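# Fork the loose switch into the yellow-taped rack rails

## Task

Using the fork, carry the switch that is not screwed down and slide it onto the rack's rail pair marked with yellow tape, inserted all the way. The rack is free-standing: it may tilt only a little (any larger tilt is a failure), and it must finish in the same place it began.

## Robot and tools

Robot: one six-joint arm (Elite chain in the UR style: shoulder pan, shoulder lift, elbow, wrist 1, wrist 2, wrist 3) carrying a rigid steel lifting fork. The fork has no motor or sensor, so no call has a gripper number. Loads stay on only through the fork's shape, gravity and friction. Two blades, each 240 mm long, 30 mm wide and 8 mm thick, sit 110 mm apart and point along the tool point's -y axis. Their load-bearing faces look along the tool's -z, so the blades are level when the tool's +z points straight down. If the noses dip, the load slides off. About 10 cm from the last joint's axis, a block sticks out toward the fork's -y and turns with the fork.

Tool point (end_effector_position): in the gap between the blades, halfway along them, on the load faces. The blade noses are 120 mm toward the tool's -y from it, and the upright legs behind the load are 120 mm toward +y.

Frame: everything uses the scene frame. Its origin is on the table top directly under the arm base. +z is up, and +y is to the left when you face along +x. The base root sits at (0, 0, 0.094) m and is tilted slightly. Reported positions can be off by a few cm, more at long reach.

execute_actions(actions, cameras): actions is a list of actions for the single arm. Each action is a list of up to 15 rows, one per 1/30 s step. If an action has fewer rows, its last row is held for the rest of the 15 steps. A row is 6 numbers in [-1, 1]: dx, dy, dz, rx, ry, rz. Together they are an offset, not a pose: the target relative to the Hand target at the start of that action, along the scene axes. 1.0 means 0.6 m, or 180 degrees for rotation. rx, ry, rz form one rotation vector, turning about the Hand target's position. Every row of an action counts from that action's start, not from the row before. The next action starts from the new Hand target, so repeating an offset moves the arm further. A translation longer than 1.0 is shortened along its direction. cameras: a list of names, ["all"], or []. If left out, images come only with an empty actions list. An unknown name makes the call invalid. An empty actions list also shows the current scene number and task.

move(target, speed, blend, blocking, cameras): target is one 6-number row in the same offset format, or a list of up to 15 such rows. Every row counts from the same starting Hand target. The path is straight, at least 0.5 s long, and stops short if it would take over 10 s. It uses about one action per 0.5 s. speed is in m/s, from 0.002 to 3.2 (default 0.25), with rotation capped at twice that value in rad/s; give one number, or one per target. blend is in metres, one number or one per target; 0 (the default) stops at each point. blocking=false returns after about 0.5 s while motion continues. The path ignores obstacles, and the tool lags and drifts more at higher speed. Its result adds a move: line. done means at rest within 3 mm and 2 degrees of target. off_target, moving, held or fault are the other endings. limits=paced means the pose was clipped, and limits=held means steps were withheld. Neither done nor off_target tells you about contact. Do not route paths close to the arm base, since that can flip the shoulder posture.

wait(seconds 0-10, cameras): lets time run while holding the last command, and returns early if a running move finishes. stop(cameras): brakes a running move, which needs some distance. zoom_image(camera, region): camera is one of cam_head_left, cam_head_right or cam_wrist. region is [x0, y0, x1, y1] in image pixels from the top-left, at most 504 by 504. It works only on the newest images. read_manual(section): licence texts only. finished_scene(scene): give this scene's number (1 or 2). It cannot be undone.

Cameras: all are 672x504 with calibrations supplied. cam_head_left and cam_head_right sit on a fixed bar beside the table. cam_wrist rides on the tool, and its picture can lag while moving.

Result lines: end_effector_position (m), end_effector_quat_wxyz, and velocities (m/s, rad/s) in the scene frame. Hand target is the last commanded pose after clipping; new offsets start from it. Joint positions and Joint velocities are listed base outward; velocities say within noise when still. Joint torques include the arm's own weight, and positive means toward a larger joint angle. Also shown: actions left, plus MOTOR HOT or fault lines.

Control behaviour: each step, the commanded orientation is clipped to within 32 degrees of the measured one. Commands are smoothed and followed about 0.15 s late. Joint speeds are capped: 2.09 rad/s for pan and lift, 2.62 for the elbow, 3.14 for the wrists. The tool often settles short of the Hand target, and waiting does not fix this. Resend, or send the remaining gap as an offset. A load makes the tool sag and tilt, so compare the reported pose with what you sent and correct it. To end a push, command the target back past the tool point.

Things to avoid: contact force near 150 N (plus or minus 25) on any part, or contact torque at a joint's limit, causes a 10 s fault stop. The limits are 293 N m for pan and lift, 133 for the elbow and 49.8 for each wrist joint, and a carried load counts toward them. The arm is stiff, so aim only slightly past a firm contact, and approach slowly. Motors heat while holding loads, reaching out, or pressing toward unreachable poses: a warning appears at 70 C, and at 85 C the brakes lock for 30-60 s. Anything falling off the table, or left off it, fails the scene. So do hard hits on fixed or heavy items, or dropping a part from a height. The rack is loose, so do not shove or tip it. Loose objects may get brief random nudges. Thinking time lets the scene run on.

Each tool is called after "Request:" in YAML: its name, and indented under it one key for each argument.

## Session

Request:
execute_actions:
  actions: []

Scene clock: 0.00 s.
end_effector_position=(+0.6600, +0.2529, +0.3169) end_effector_quat_wxyz=(+0.049, +0.971, +0.235, +0.002)
Joint positions: [3.144 -1.402 1.911 -2.097 -1.658 1.049]
Joint velocities: within noise
Joint torques (N m): no reading
Hand target: +0.6600, +0.2529, +0.3169; +0.049, +0.971, +0.235, +0.002

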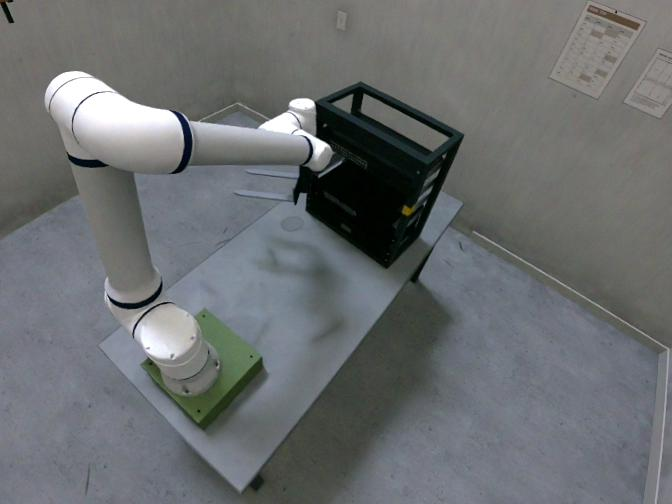

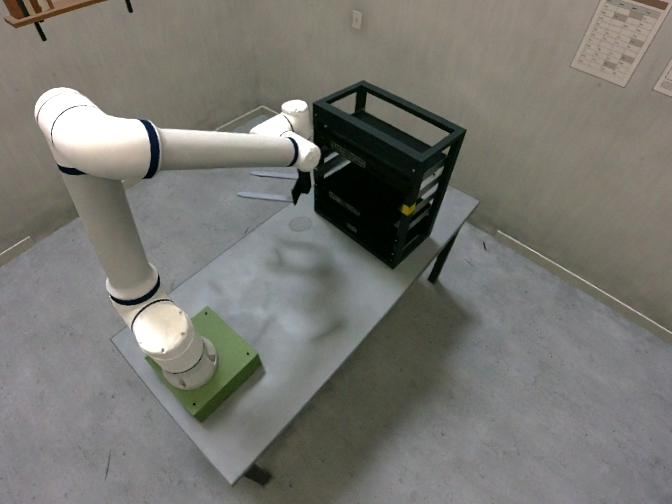

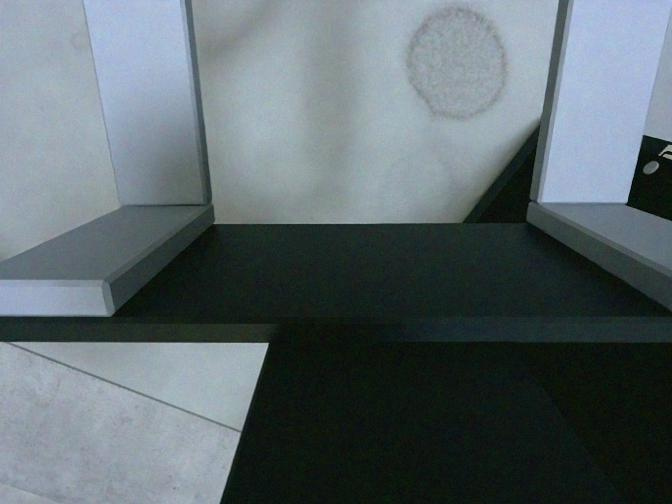

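Request:
zoom_image:
  camera: "cam_head_left"
  region: [290, 70, 480, 280]

Request:
zoom_image:
  camera: "cam_head_right"
  region: [290, 70, 480, 280]

Request:
zoom_image:
  camera: "cam_wrist"
  region: [200, 220, 660, 504]

Scaled by 2.400.

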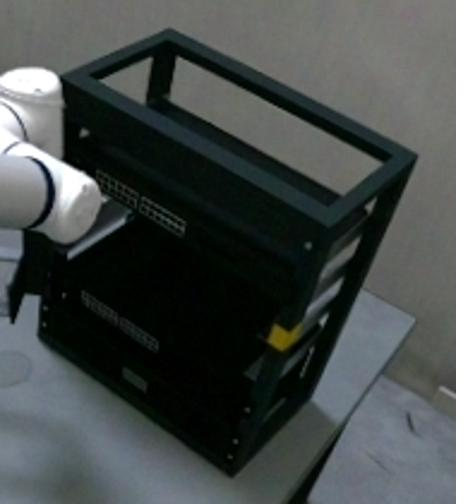

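Scaled by 2.400.

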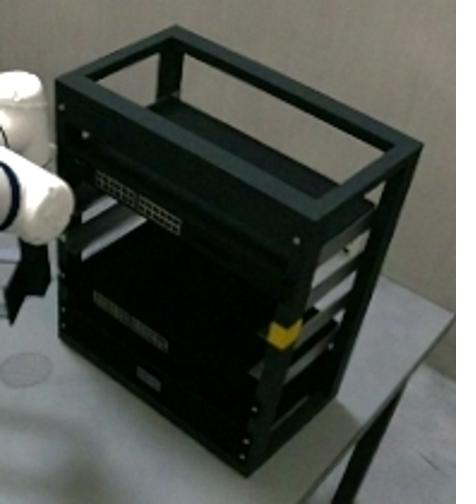

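Scaled by 1.096.

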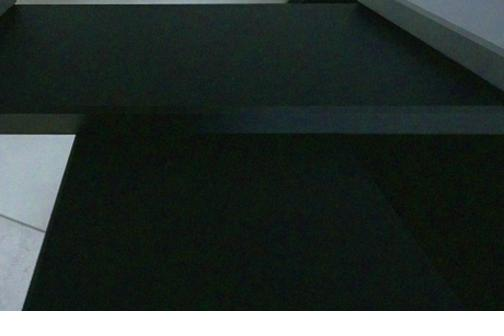

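Request:
zoom_image:
  camera: "cam_head_right"
  region: [310, 130, 410, 205]

Request:
zoom_image:
  camera: "cam_head_right"
  region: [370, 160, 460, 270]

Request:
zoom_image:
  camera: "cam_head_right"
  region: [310, 180, 410, 270]

Scaled by 5.040.

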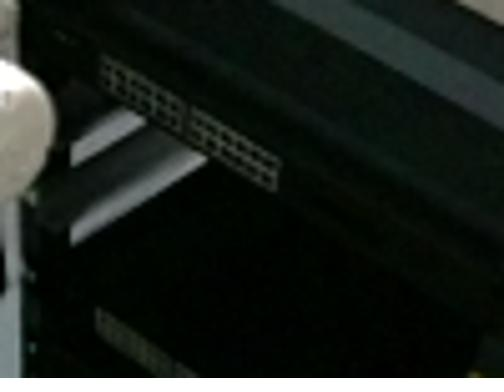

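Scaled by 4.582.

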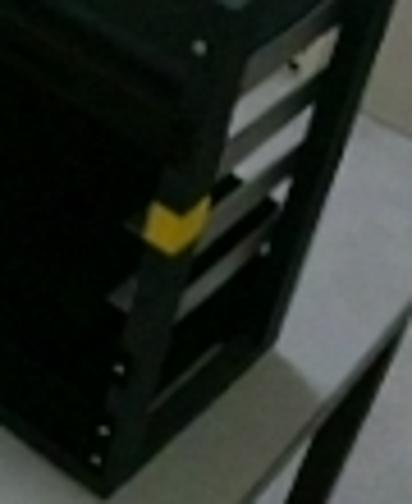

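Scaled by 5.040.

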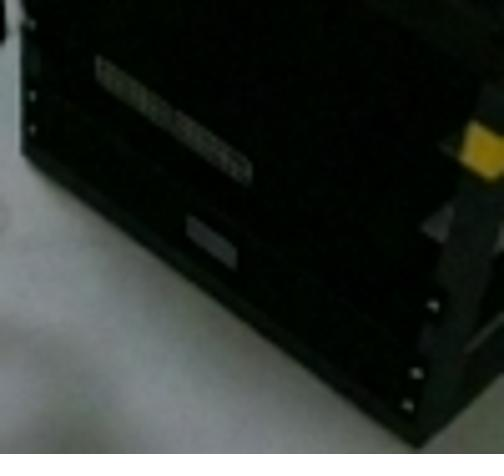

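Request:
move:
  target:
    - [-0.35,-0.1,0.25,0,0,0]
    - [-0.3,-0.42,0.25,0,0,-0.65]
  blend: [0.03,0]
  speed: 0.3
  cameras: ["all"]

Scene clock: 54.33 s.
end_effector_position=(+0.4800, +0.0009, +0.4669) end_effector_quat_wxyz=(+0.027, +0.708, -0.705, -0.041)
Joint positions: [2.658 -2.206 2.204 -1.461 -1.603 2.609]
Joint torques (N m): [8.8 13.87 -101.6 -4.17 2.29 3.57]
Hand target: +0.4800, +0.0009, +0.4669; +0.027, +0.708, -0.705, -0.041
Off the commanded pose: 0.000 m, 0 deg.
move: done
camera_calibration:
cam_wrist: T_world_to_cam=[[-0.0116701, -0.998922, -0.0449257, 0.0369957], [-0.900556, -0.00902692, 0.434647, 0.100705], [-0.434584, 0.0455305, -0.89948, 0.722875], [0, 0, 0, 1]] pos_world=[0.405272, 0.00495209, 0.608103]

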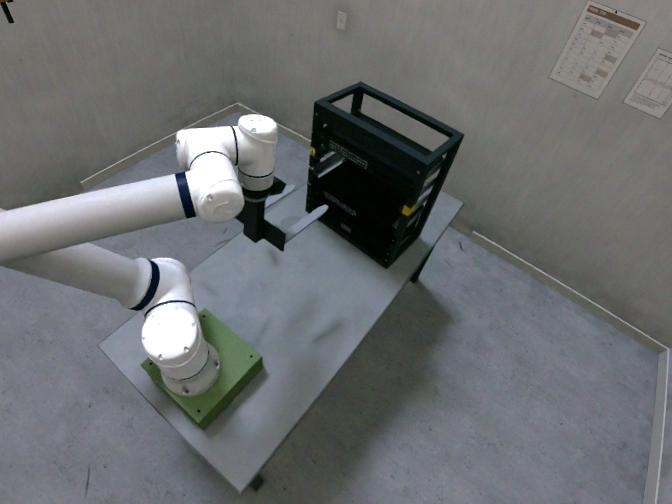

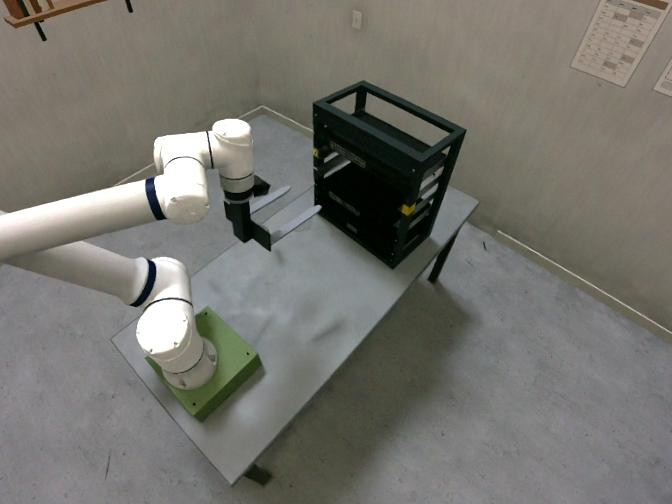

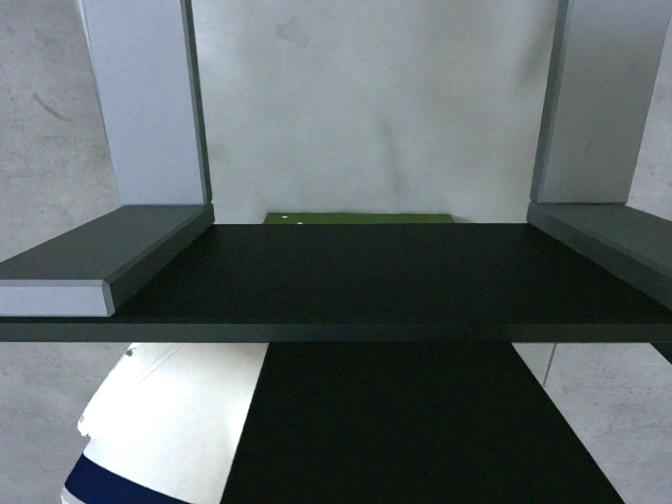

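Request:
zoom_image:
  camera: "cam_head_right"
  region: [300, 110, 400, 200]

Request:
move:
  target: [-0.13,0,-0.1,0,-0.62,0]
  speed: 0.35
  cameras: ["all"]

Scaled by 5.040.

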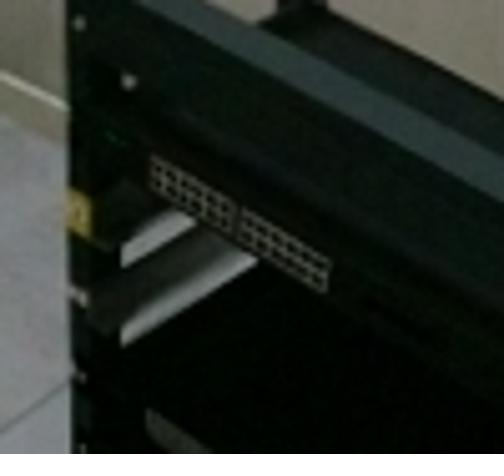

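Scene clock: 61.90 s.
end_effector_position=(+0.4321, +0.0017, +0.4291) end_effector_quat_wxyz=(+0.193, -0.539, +0.742, -0.348)
Joint positions: [2.032 -3.479 2.783 -1.538 -1.076 2.473]
Joint torques (N m): [-22.13 62.16 -86.39 -7.46 5.19 -1.93]
Hand target: +0.4322, +0.0018, +0.4291; +0.192, -0.539, +0.742, -0.348 (not the last commanded pose)
Off the commanded pose: 0.037 m, 64 deg.
led back after a hold: the arm was led back toward your command in small steps, so it may still be short of it.
shoulder posture changed: the wrist came as close to joint 1's axis as it can, and the arm is now in the other of its two shoulder postures.
move: held (a check stopped the path); limits=paced,held
pose unreachable: on one or more control steps of this call, first in action 0 (counted from 0), an arm could not follow its commanded pose, so it was not sent that pose on those steps. It may still have moved: this result reports where it is.
cause: moving toward the commanded pose would bring two parts of the arm too close to each other (joints 3 (elbow) to 6 (wrist 3) lie between them).
camera_calibration:
cam_wrist: T_world_to_cam=[[-0.334848, -0.94022, 0.0621538, 0.129189], [-0.853288, 0.274584, -0.443287, 0.4298], [0.399721, -0.201469, -0.894222, 0.305672], [0, 0, 0, 1]] pos_world=[0.287818, 0.0650328, 0.455834]

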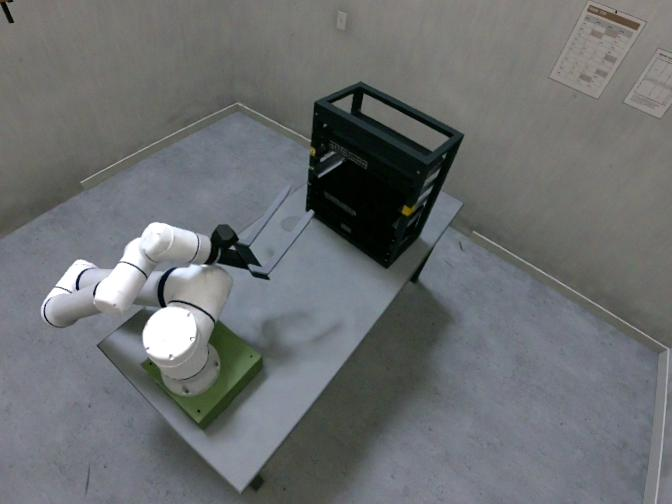

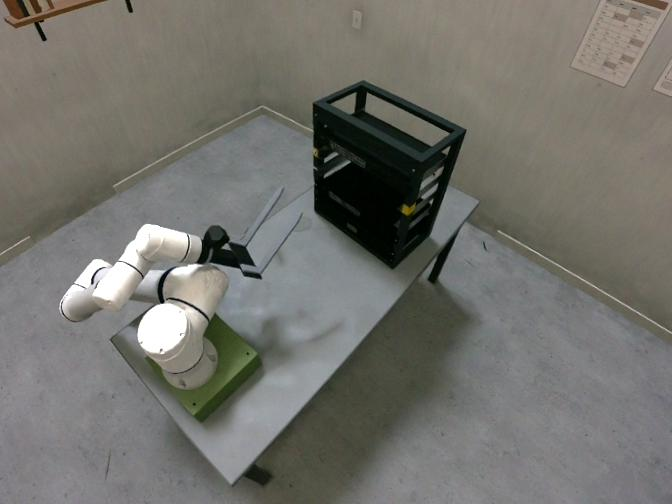

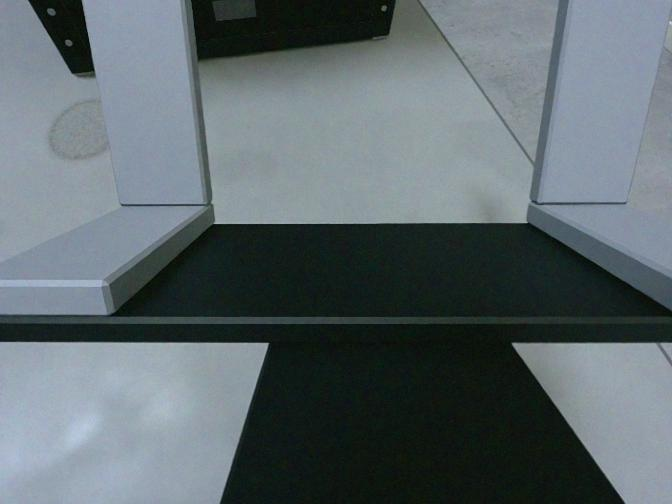

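Request:
move:
  target: [0.22,-0.5,0.05,0,0,0]
  speed: 0.15
  cameras: ["cam_head_right"]

Scene clock: 81.70 s.
end_effector_position=(+0.5642, -0.2982, +0.4591) end_effector_quat_wxyz=(+0.193, -0.539, +0.742, -0.348)
Joint positions: [2.033 -1.979 2.697 -2.952 -1.077 2.473]
Joint torques (N m): [9.82 3.08 -86.39 -12.61 1.07 3.73]
Hand target: +0.5642, -0.2982, +0.4591; +0.192, -0.539, +0.742, -0.348
Off the commanded pose: 0.000 m, 0 deg.
shoulder posture changed: the wrist came as close to joint 1's axis as it can, and the arm is now in the other of its two shoulder postures.
move: done
Images, in order (width x height): cam_head_right 672x504.

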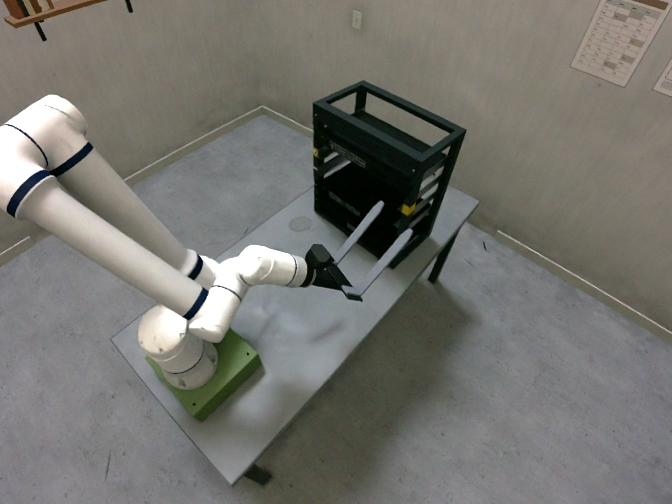

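Request:
move:
  target: [0.093,0.497,0.068,0.0724,0.251,0.0944]
  speed: 0.3

Request:
move:
  target: [0,0,-0.17,0,-0.58,0]
  speed: 0.3
  cameras: ["cam_wrist","cam_head_right"]

Scene clock: 90.27 s.
end_effector_position=(+0.6200, -0.0001, +0.4999) end_effector_quat_wxyz=(-0.001, +0.707, -0.707, +0.000)
Joint positions: [2.798 -1.972 2.081 -1.667 -1.569 2.752]
Joint torques (N m): [11.03 -8.06 -102.55 -5.24 -1.99 3.03]
Hand target: +0.6200, +0.0000, +0.4999; +0.000, +0.707, -0.707, +0.000
Off the commanded pose: 0.000 m, 0 deg.
move: done

Scene clock: 94.03 s.
end_effector_position=(+0.6200, +0.0000, +0.3979) end_effector_quat_wxyz=(+0.559, -0.433, +0.433, -0.559)
Joint positions: [2.688 -0.548 2.415 -5.279 -1.088 3.276]
Joint torques (N m): [11.49 -62.19 4.09 -6.47 -3.68 3.25]
Hand target: +0.6200, +0.0000, +0.3979; +0.559, -0.433, +0.433, -0.559
Off the commanded pose: 0.000 m, 0 deg.
move: done
camera_calibration:
cam_wrist: T_world_to_cam=[[0.0294562, -0.999551, -0.00546378, -0.00661103], [-0.101736, 0.00243975, -0.994808, 0.330294], [0.994375, 0.0298592, -0.101619, -0.481698], [0, 0, 0, 1]] pos_world=[0.512786, 0.0069692, 0.279594]
Images, in order (width x height): cam_head_right 672x504, cam_wrist 672x504.

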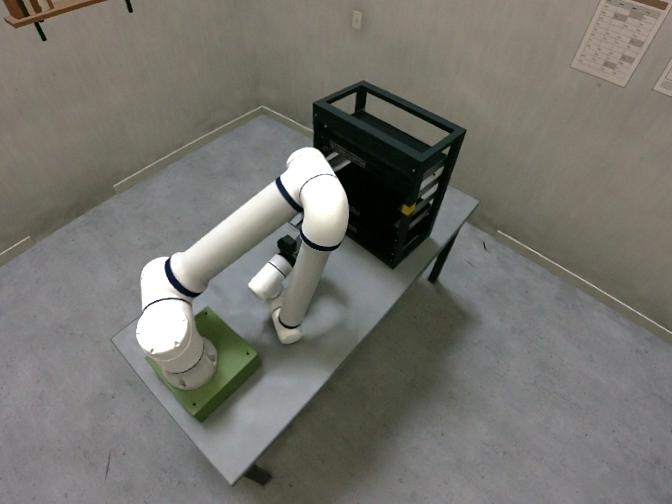

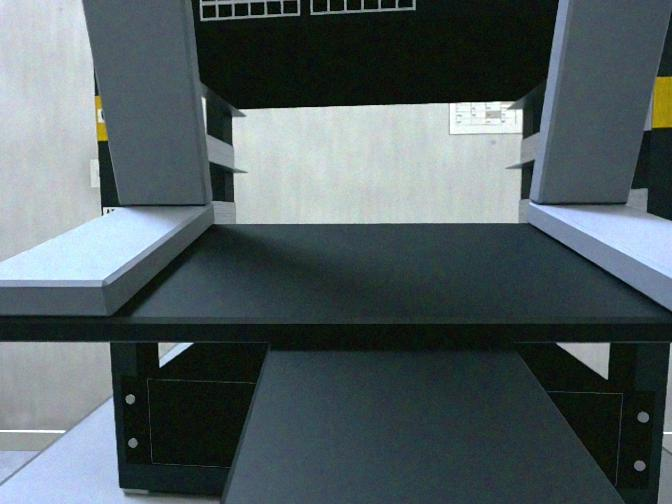

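Request:
move:
  target: [0,0,0.23,0,0,0]
  cameras: ["cam_wrist"]

Request:
move:
  target: [0,0,0.14,0,0,0]
  cameras: ["cam_wrist"]

Scene clock: 97.30 s.
end_effector_position=(+0.6200, +0.0000, +0.5358) end_effector_quat_wxyz=(+0.559, -0.433, +0.433, -0.559)
Joint positions: [2.688 -0.903 2.51 -5.02 -1.088 3.276]
Joint torques (N m): [10.78 -77.59 8.03 -1.33 -3.15 -2.21]
Hand target: +0.6200, +0.0000, +0.5359; +0.559, -0.433, +0.433, -0.559
Off the commanded pose: 0.000 m, 0 deg.
move: done
camera_calibration:
cam_wrist: T_world_to_cam=[[0.0293494, -0.999554, -0.00554077, -0.00577109], [-0.101233, 0.00254228, -0.994859, 0.46714], [0.99443, 0.0297595, -0.101113, -0.467932], [0, 0, 0, 1]] pos_world=[0.512785, 0.00696929, 0.417393]
Images, in order (width x height): cam_wrist 672x504.

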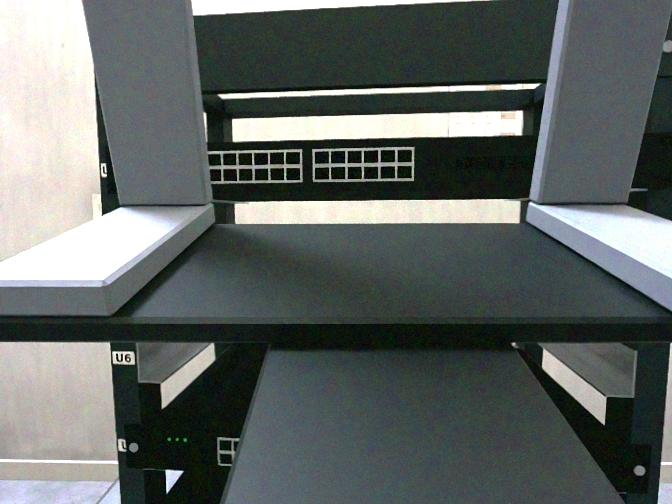

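Scene clock: 98.43 s.
end_effector_position=(+0.6200, +0.0000, +0.6198) end_effector_quat_wxyz=(+0.559, -0.433, +0.433, -0.559) end_effector_velocity=(-0.001, +0.001, +0.002) end_effector_angular_velocity=(-0.001, -0.001, +0.000)
Joint positions: [2.688 -1.136 2.526 -4.803 -1.088 3.276]
Joint velocities: [0 -0.005 0 0.004 0 0]
Joint torques (N m): [8.56 -72.93 -9.08 -1.64 -3.42 -2.17]
Hand target: +0.6200, +0.0000, +0.6199; +0.559, -0.433, +0.433, -0.559
Off the commanded pose: 0.000 m, 0 deg.
move: done
camera_calibration:
cam_wrist: T_world_to_cam=[[0.0293494, -0.999554, -0.00554077, -0.00530567], [-0.101233, 0.00254228, -0.994859, 0.550708], [0.99443, 0.0297595, -0.101113, -0.459439], [0, 0, 0, 1]] pos_world=[0.512785, 0.00696929, 0.501393]
Images, in order (width x height): cam_wrist 672x504.

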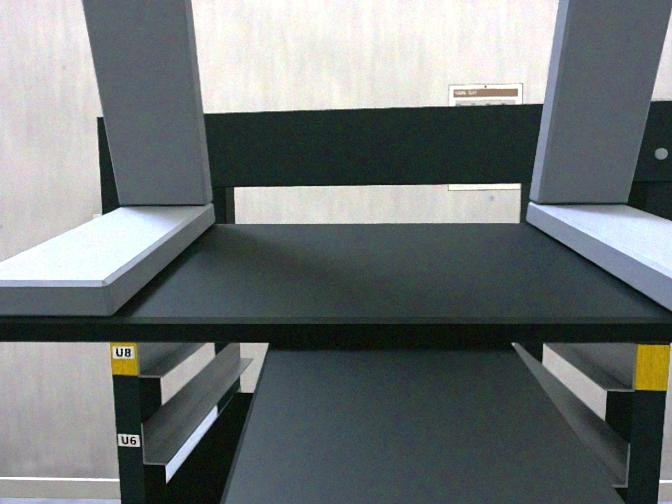

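Request:
zoom_image:
  camera: "cam_wrist"
  region: [80, 330, 280, 504]

Request:
zoom_image:
  camera: "cam_wrist"
  region: [500, 330, 672, 504]

Request:
move:
  target: [0,0,-0.187,0,0,0]
  cameras: ["cam_wrist"]

Request:
zoom_image:
  camera: "cam_wrist"
  region: [190, 130, 560, 240]

Request:
zoom_image:
  camera: "cam_wrist"
  region: [80, 330, 280, 504]

Request:
move:
  target: [0,0,-0.183,0,0,0]
  cameras: ["cam_wrist"]

Request:
zoom_image:
  camera: "cam_wrist"
  region: [80, 0, 330, 230]

Request:
zoom_image:
  camera: "cam_wrist"
  region: [430, 0, 672, 230]

Scaled by 2.520.

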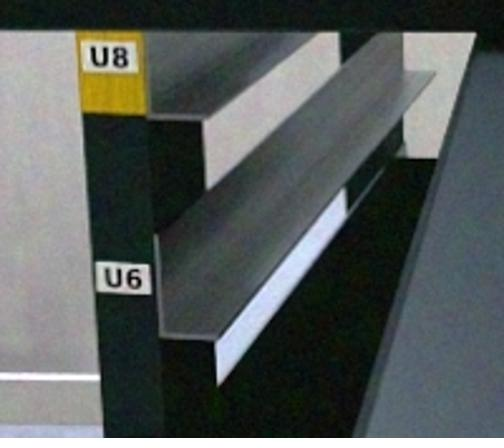

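Scaled by 2.897.

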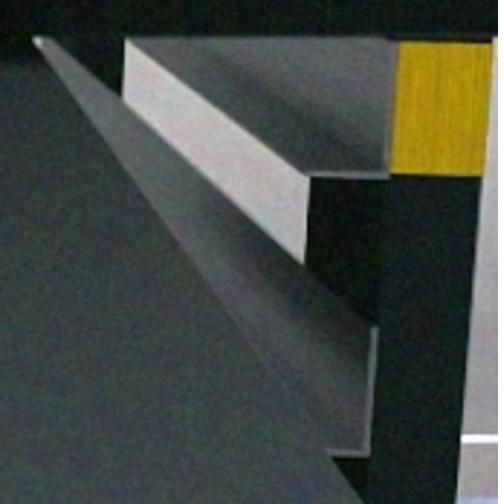

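Scene clock: 116.40 s.
end_effector_position=(+0.6200, +0.0000, +0.5078) end_effector_quat_wxyz=(+0.559, -0.433, +0.433, -0.559)
Joint positions: [2.688 -0.826 2.497 -5.083 -1.088 3.276]
Joint torques (N m): [-21.62 -54.16 -11.52 -6.44 0.89 3.36]
Hand target: +0.6200, +0.0000, +0.5077; +0.559, -0.433, +0.433, -0.559
Off the commanded pose: 0.000 m, 0 deg.
move: done
camera_calibration:
cam_wrist: T_world_to_cam=[[0.0293487, -0.999554, -0.00554366, -0.00582718], [-0.101332, 0.00254227, -0.994849, 0.439441], [0.99442, 0.0297593, -0.101212, -0.470812], [0, 0, 0, 1]] pos_world=[0.512885, 0.00706929, 0.389493]
Images, in order (width x height): cam_wrist 672x504.

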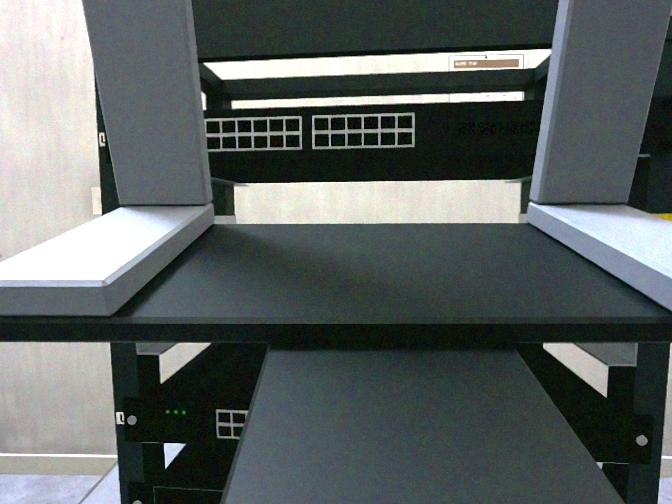

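Scaled by 1.362.

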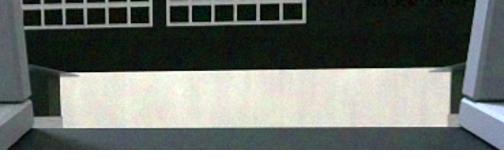

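Scaled by 2.520.

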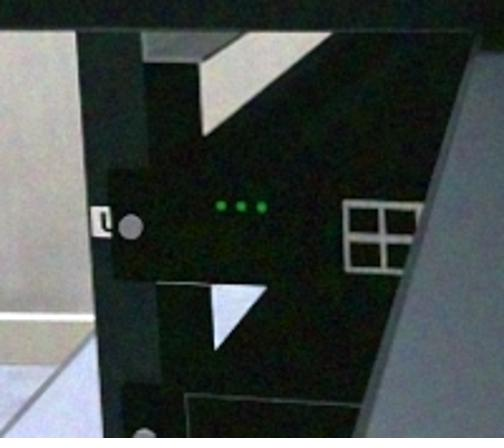

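Scene clock: 117.57 s.
end_effector_position=(+0.6200, +0.0000, +0.3981) end_effector_quat_wxyz=(+0.559, -0.433, +0.433, -0.559)
Joint positions: [2.688 -0.548 2.415 -5.279 -1.088 3.276]
Joint torques (N m): [-22.46 -62.73 3.9 -6.19 1 3.26]
Hand target: +0.6200, +0.0000, +0.3979; +0.559, -0.433, +0.433, -0.559
Off the commanded pose: 0.000 m, 0 deg.
move: done
camera_calibration:
cam_wrist: T_world_to_cam=[[0.0293489, -0.999554, -0.0055421, -0.00643638], [-0.101332, 0.0025407, -0.994849, 0.330206], [0.99442, 0.0297593, -0.101212, -0.481925], [0, 0, 0, 1]] pos_world=[0.512885, 0.00706929, 0.279693]
Images, in order (width x height): cam_wrist 672x504.

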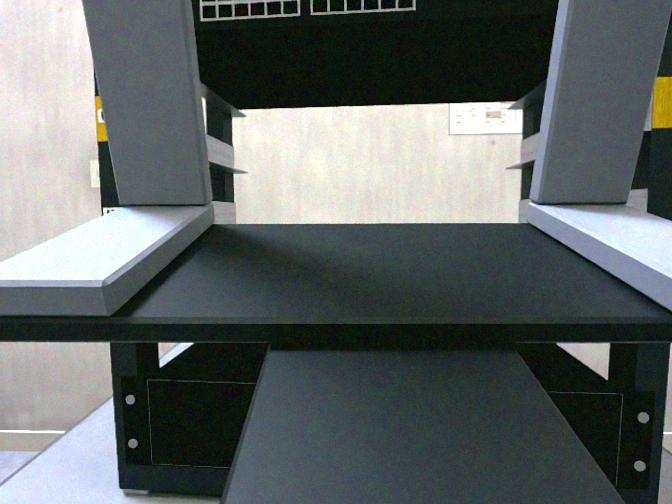

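Scaled by 2.016.

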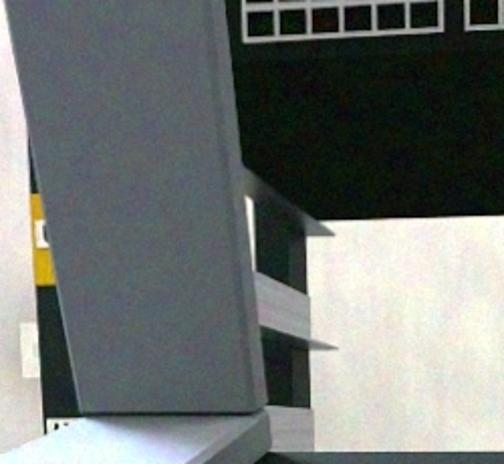

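Scaled by 2.083.

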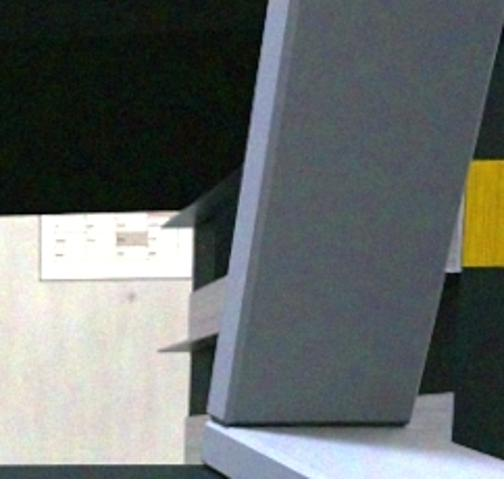

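Request:
move:
  target:
    - [0,-0.033,0.17,0,0.58,0]
    - [0,-0.033,0.02,0,0.58,0]
  blend: [0.03,0]
  speed: 0.3

Request:
move:
  target: [0.2,0,0,0,0,0]
  cameras: ["all"]

Request:
zoom_image:
  camera: "cam_head_right"
  region: [290, 110, 430, 250]

Request:
zoom_image:
  camera: "cam_head_left"
  region: [290, 110, 430, 250]

Scene clock: 138.13 s.
end_effector_position=(+0.6200, -0.0198, +0.4101) end_effector_quat_wxyz=(-0.001, +0.707, -0.707, +0.000)
Joint positions: [2.758 -1.939 2.222 -1.841 -1.569 2.711]
Joint torques (N m): [10.58 -8.54 -74.6 -10.18 -1.78 3.49]
Hand target: +0.6200, -0.0198, +0.4099; +0.000, +0.707, -0.707, +0.000
Off the commanded pose: 0.000 m, 0 deg.
move: done

Scene clock: 139.30 s.
end_effector_position=(+0.7398, -0.0198, +0.4099) end_effector_quat_wxyz=(-0.001, +0.707, -0.707, +0.000)
Joint positions: [2.847 -1.704 2.057 -1.91 -1.568 2.8]
Joint torques (N m): [9.06 -33.26 -97.35 -10.27 -1.95 3.61]
Hand target: +0.7400, -0.0198, +0.4099; +0.000, +0.707, -0.707, +0.000
Off the commanded pose: 0.000 m, 0 deg.
move: done
camera_calibration:
cam_wrist: T_world_to_cam=[[-0.0126652, -0.999554, -0.0270497, 0.0101221], [-0.938428, 0.00254179, 0.345465, 0.424002], [-0.345242, 0.0297596, -0.938042, 0.734908], [0, 0, 0, 1]] pos_world=[0.651745, -0.0128307, 0.54317]

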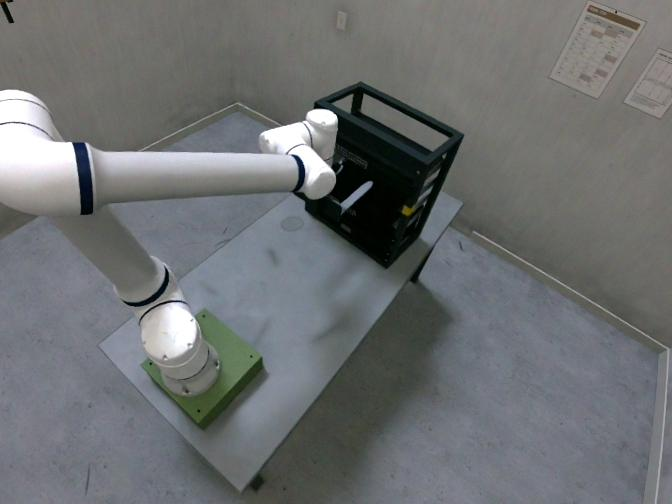

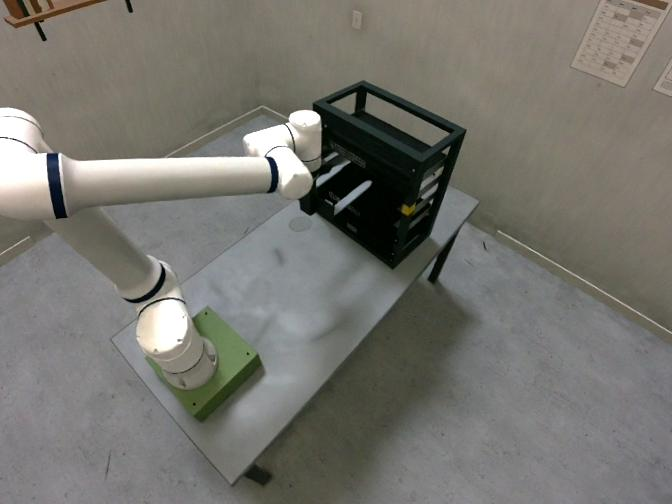

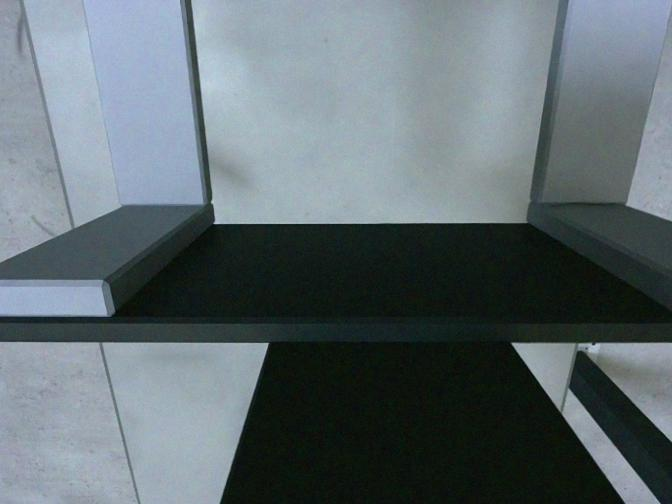

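Scaled by 3.600.

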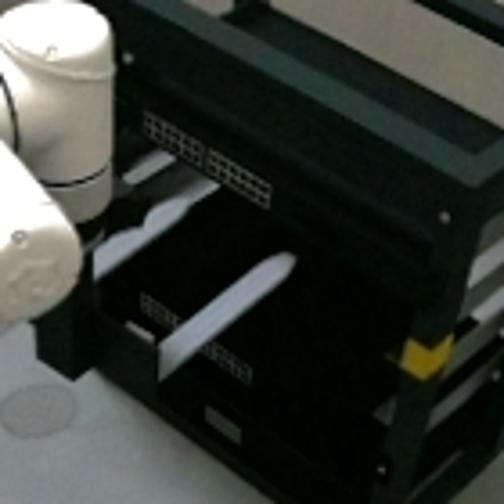

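Scaled by 3.600.

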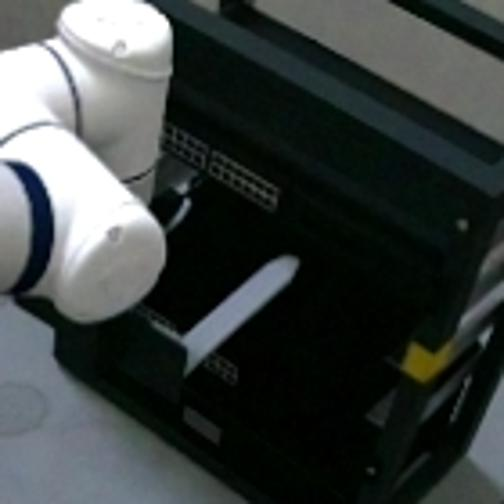

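Request:
move:
  target:
    - [0.1,0,0.0085,0,0,0]
    - [0.253,0,0.0085,0,0,0]
  blend: [0.02,0]
  speed: 0.15
  cameras: ["all"]

Request:
zoom_image:
  camera: "cam_head_right"
  region: [290, 90, 430, 230]

Request:
zoom_image:
  camera: "cam_head_left"
  region: [290, 90, 430, 230]

Scene clock: 147.03 s.
end_effector_position=(+0.8916, -0.0198, +0.4150) end_effector_quat_wxyz=(-0.001, +0.707, -0.707, +0.000)
Joint positions: [2.917 -1.449 1.798 -1.906 -1.567 2.87]
Joint torques (N m): [9.83 -61.06 -98.03 -5.2 -1.34 3.27]
Hand target: +0.8918, -0.0198, +0.4150; +0.000, +0.707, -0.707, +0.000
Off the commanded pose: 0.000 m, 0 deg.
move: done
camera_calibration:
cam_wrist: T_world_to_cam=[[-0.0126987, -0.999551, -0.0271439, 0.0123623], [-0.938428, 0.00254072, 0.345465, 0.564787], [-0.345241, 0.0298595, -0.938039, 0.79213], [0, 0, 0, 1]] pos_world=[0.803644, -0.0127309, 0.54827]

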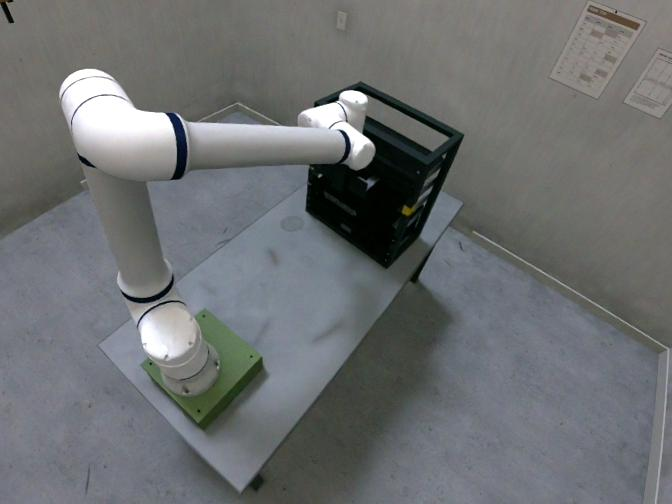

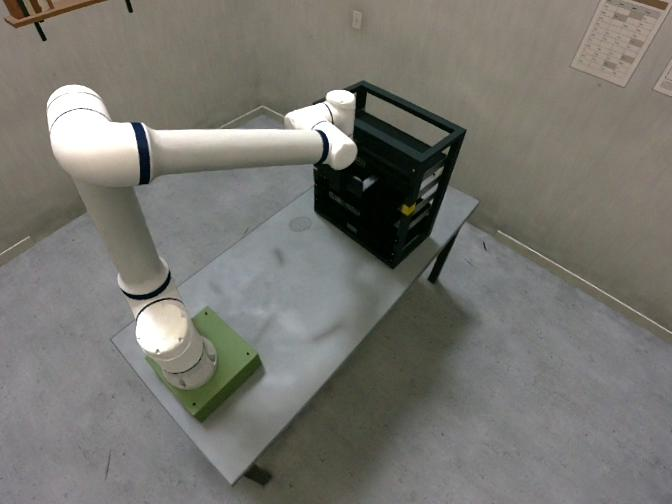

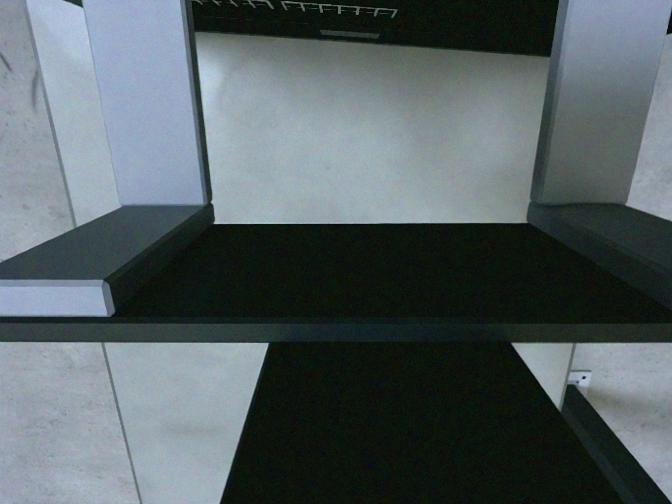

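Scaled by 3.600.

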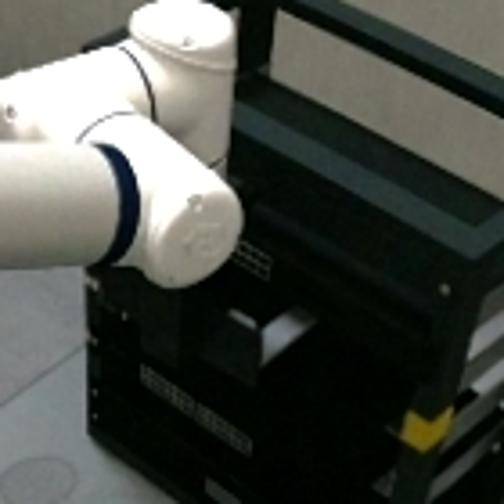

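Scaled by 3.600.

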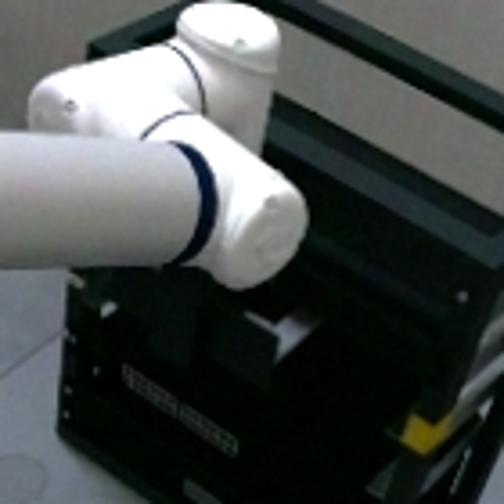

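Request:
move:
  target: [0,0,0.02,0,0,0]
  speed: 0.04

Request:
move:
  target: [0,0,0.01,0,0,0]
  speed: 0.02

Request:
move:
  target: [0,0,0.005,0,0,0]
  speed: 0.02

Request:
move:
  target: [0,0,0.005,0,0,0]
  speed: 0.02
  cameras: ["all"]

Scene clock: 151.87 s.
end_effector_position=(+0.8918, -0.0198, +0.4268) end_effector_quat_wxyz=(+0.000, +0.707, -0.707, +0.000)
Joint positions: [2.917 -1.455 1.782 -1.885 -1.567 2.87]
Joint torques (N m): [-3.6 -88.45 -98.56 -5.28 -1.58 0.26]
Hand target: +0.8918, -0.0198, +0.4270; +0.000, +0.707, -0.707, +0.000
Off the commanded pose: 0.000 m, 0 deg.
move: done

Scene clock: 152.60 s.
end_effector_position=(+0.8918, -0.0198, +0.4328) end_effector_quat_wxyz=(-0.001, +0.707, -0.707, +0.000)
Joint positions: [2.917 -1.458 1.775 -1.874 -1.567 2.87]
Joint torques (N m): [-15.86 -88.71 -97.88 -5.3 -1.31 -1.61]
Hand target: +0.8918, -0.0198, +0.4330; +0.000, +0.707, -0.707, +0.000
Off the commanded pose: 0.000 m, 0 deg.
move: done

Scene clock: 153.30 s.
end_effector_position=(+0.8918, -0.0198, +0.4359) end_effector_quat_wxyz=(-0.001, +0.707, -0.707, +0.000)
Joint positions: [2.917 -1.46 1.771 -1.869 -1.567 2.87]
Joint torques (N m): [-15.99 -87.51 -98.46 -5.26 -1.43 -1.58]
Hand target: +0.8918, -0.0198, +0.4360; +0.000, +0.707, -0.707, +0.000
Off the commanded pose: 0.000 m, 0 deg.
move: done

Scene clock: 154.00 s.
end_effector_position=(+0.8918, -0.0198, +0.4388) end_effector_quat_wxyz=(+0.000, +0.707, -0.707, +0.000)
Joint positions: [2.917 -1.461 1.767 -1.863 -1.567 2.87]
Joint torques (N m): [-16.93 -91.98 -102.99 -5.73 -1.43 -1.51]
Hand target: +0.8918, -0.0198, +0.4390; +0.000, +0.707, -0.707, +0.000
Off the commanded pose: 0.000 m, 0 deg.
move: done
camera_calibration:
cam_wrist: T_world_to_cam=[[-0.0127049, -0.999551, -0.0271414, 0.0130132], [-0.938351, 0.00254076, 0.345674, 0.556478], [-0.345449, 0.02986, -0.937962, 0.814613], [0, 0, 0, 1]] pos_world=[0.803745, -0.0127309, 0.57207]

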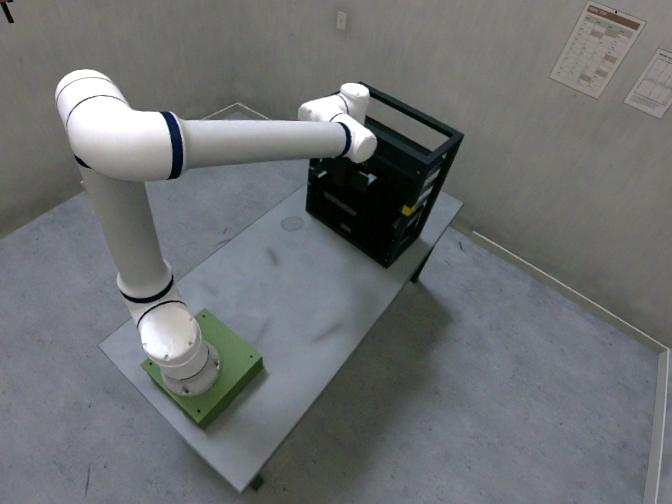

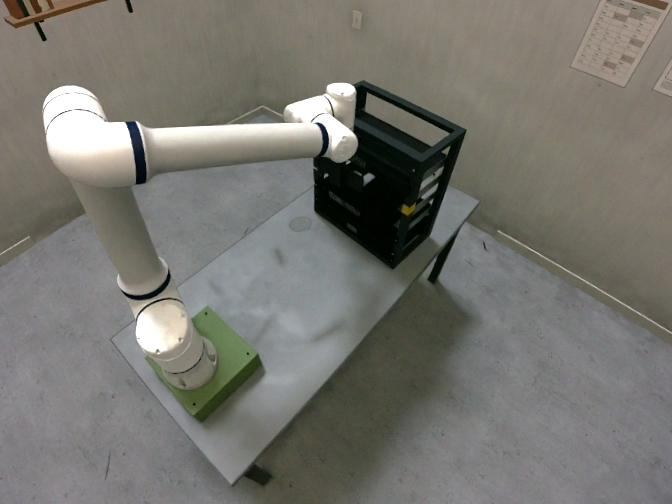

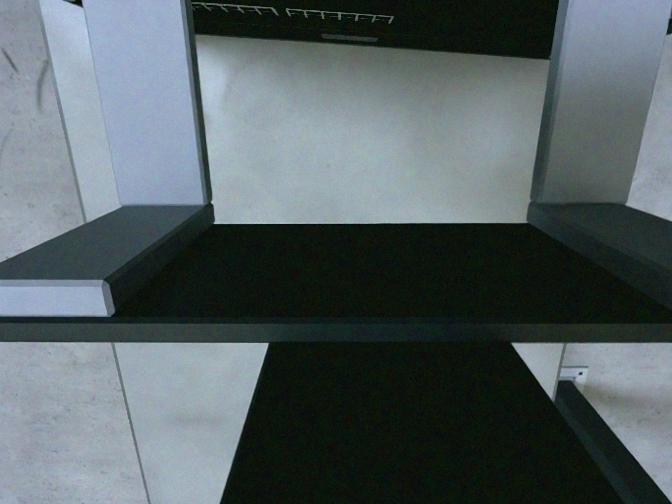

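Request:
move:
  target: [0,0,0.003,0,0,0]
  speed: 0.02

Request:
move:
  target: [0,0,0.003,0,0,0]
  speed: 0.02

Request:
move:
  target: [0,0,0.003,0,0,0]
  speed: 0.02
  cameras: ["all"]

Request:
zoom_image:
  camera: "cam_head_right"
  region: [300, 110, 470, 230]

Scene clock: 158.03 s.
end_effector_position=(+0.8918, -0.0198, +0.4407) end_effector_quat_wxyz=(+0.000, +0.707, -0.707, +0.000)
Joint positions: [2.917 -1.462 1.765 -1.86 -1.567 2.87]
Joint torques (N m): [-17.71 -104.7 -117.69 -9.3 1.33 -1.56]
Hand target: +0.8918, -0.0198, +0.4408; +0.000, +0.707, -0.707, +0.000
Off the commanded pose: 0.000 m, 0 deg.
move: done

Scene clock: 158.73 s.
end_effector_position=(+0.8918, -0.0198, +0.4425) end_effector_quat_wxyz=(+0.000, +0.707, -0.707, +0.000)
Joint positions: [2.917 -1.463 1.762 -1.857 -1.567 2.87]
Joint torques (N m): [-17.45 -123.33 -143.36 -19.32 2.38 -1.54]
Hand target: +0.8918, -0.0198, +0.4426; +0.000, +0.707, -0.707, +0.000
Off the commanded pose: 0.000 m, 0 deg.
move: done

Scene clock: 159.43 s.
end_effector_position=(+0.8918, -0.0198, +0.4443) end_effector_quat_wxyz=(+0.000, +0.707, -0.707, +0.000)
Joint positions: [2.917 -1.464 1.76 -1.854 -1.567 2.87]
Joint torques (N m): [-18.67 -123.37 -143.88 -19.47 3.66 -1.8]
Hand target: +0.8918, -0.0198, +0.4444; +0.000, +0.707, -0.707, +0.000
Off the commanded pose: 0.000 m, 0 deg.
move: done
camera_calibration:
cam_wrist: T_world_to_cam=[[-0.0126671, -0.999554, -0.0270497, 0.0129792], [-0.938384, 0.00253975, 0.345585, 0.554654], [-0.345362, 0.0297605, -0.937998, 0.819724], [0, 0, 0, 1]] pos_world=[0.803745, -0.0128307, 0.57757]

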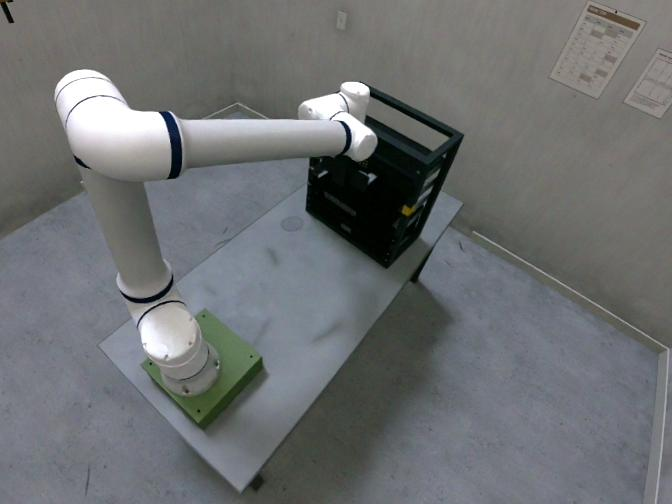

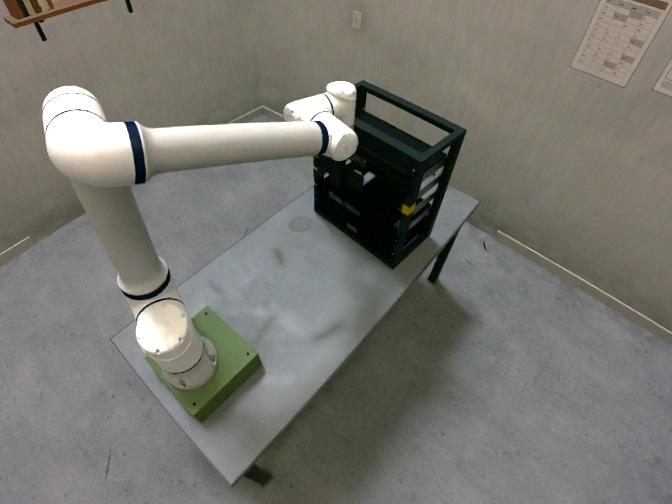

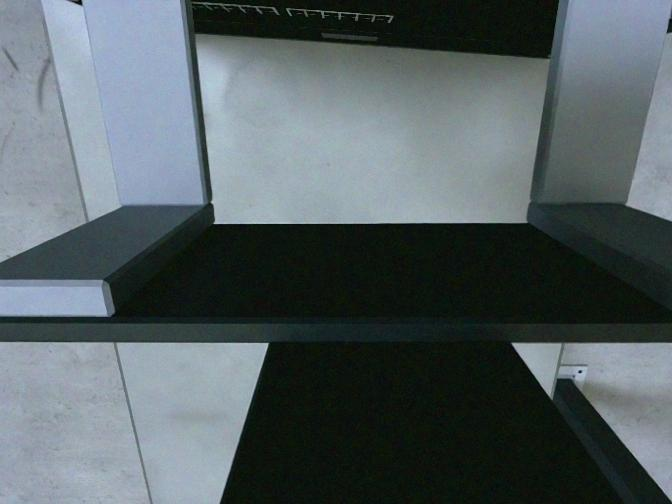

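Scaled by 2.965.

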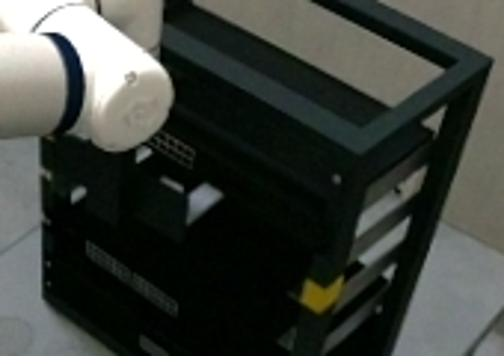

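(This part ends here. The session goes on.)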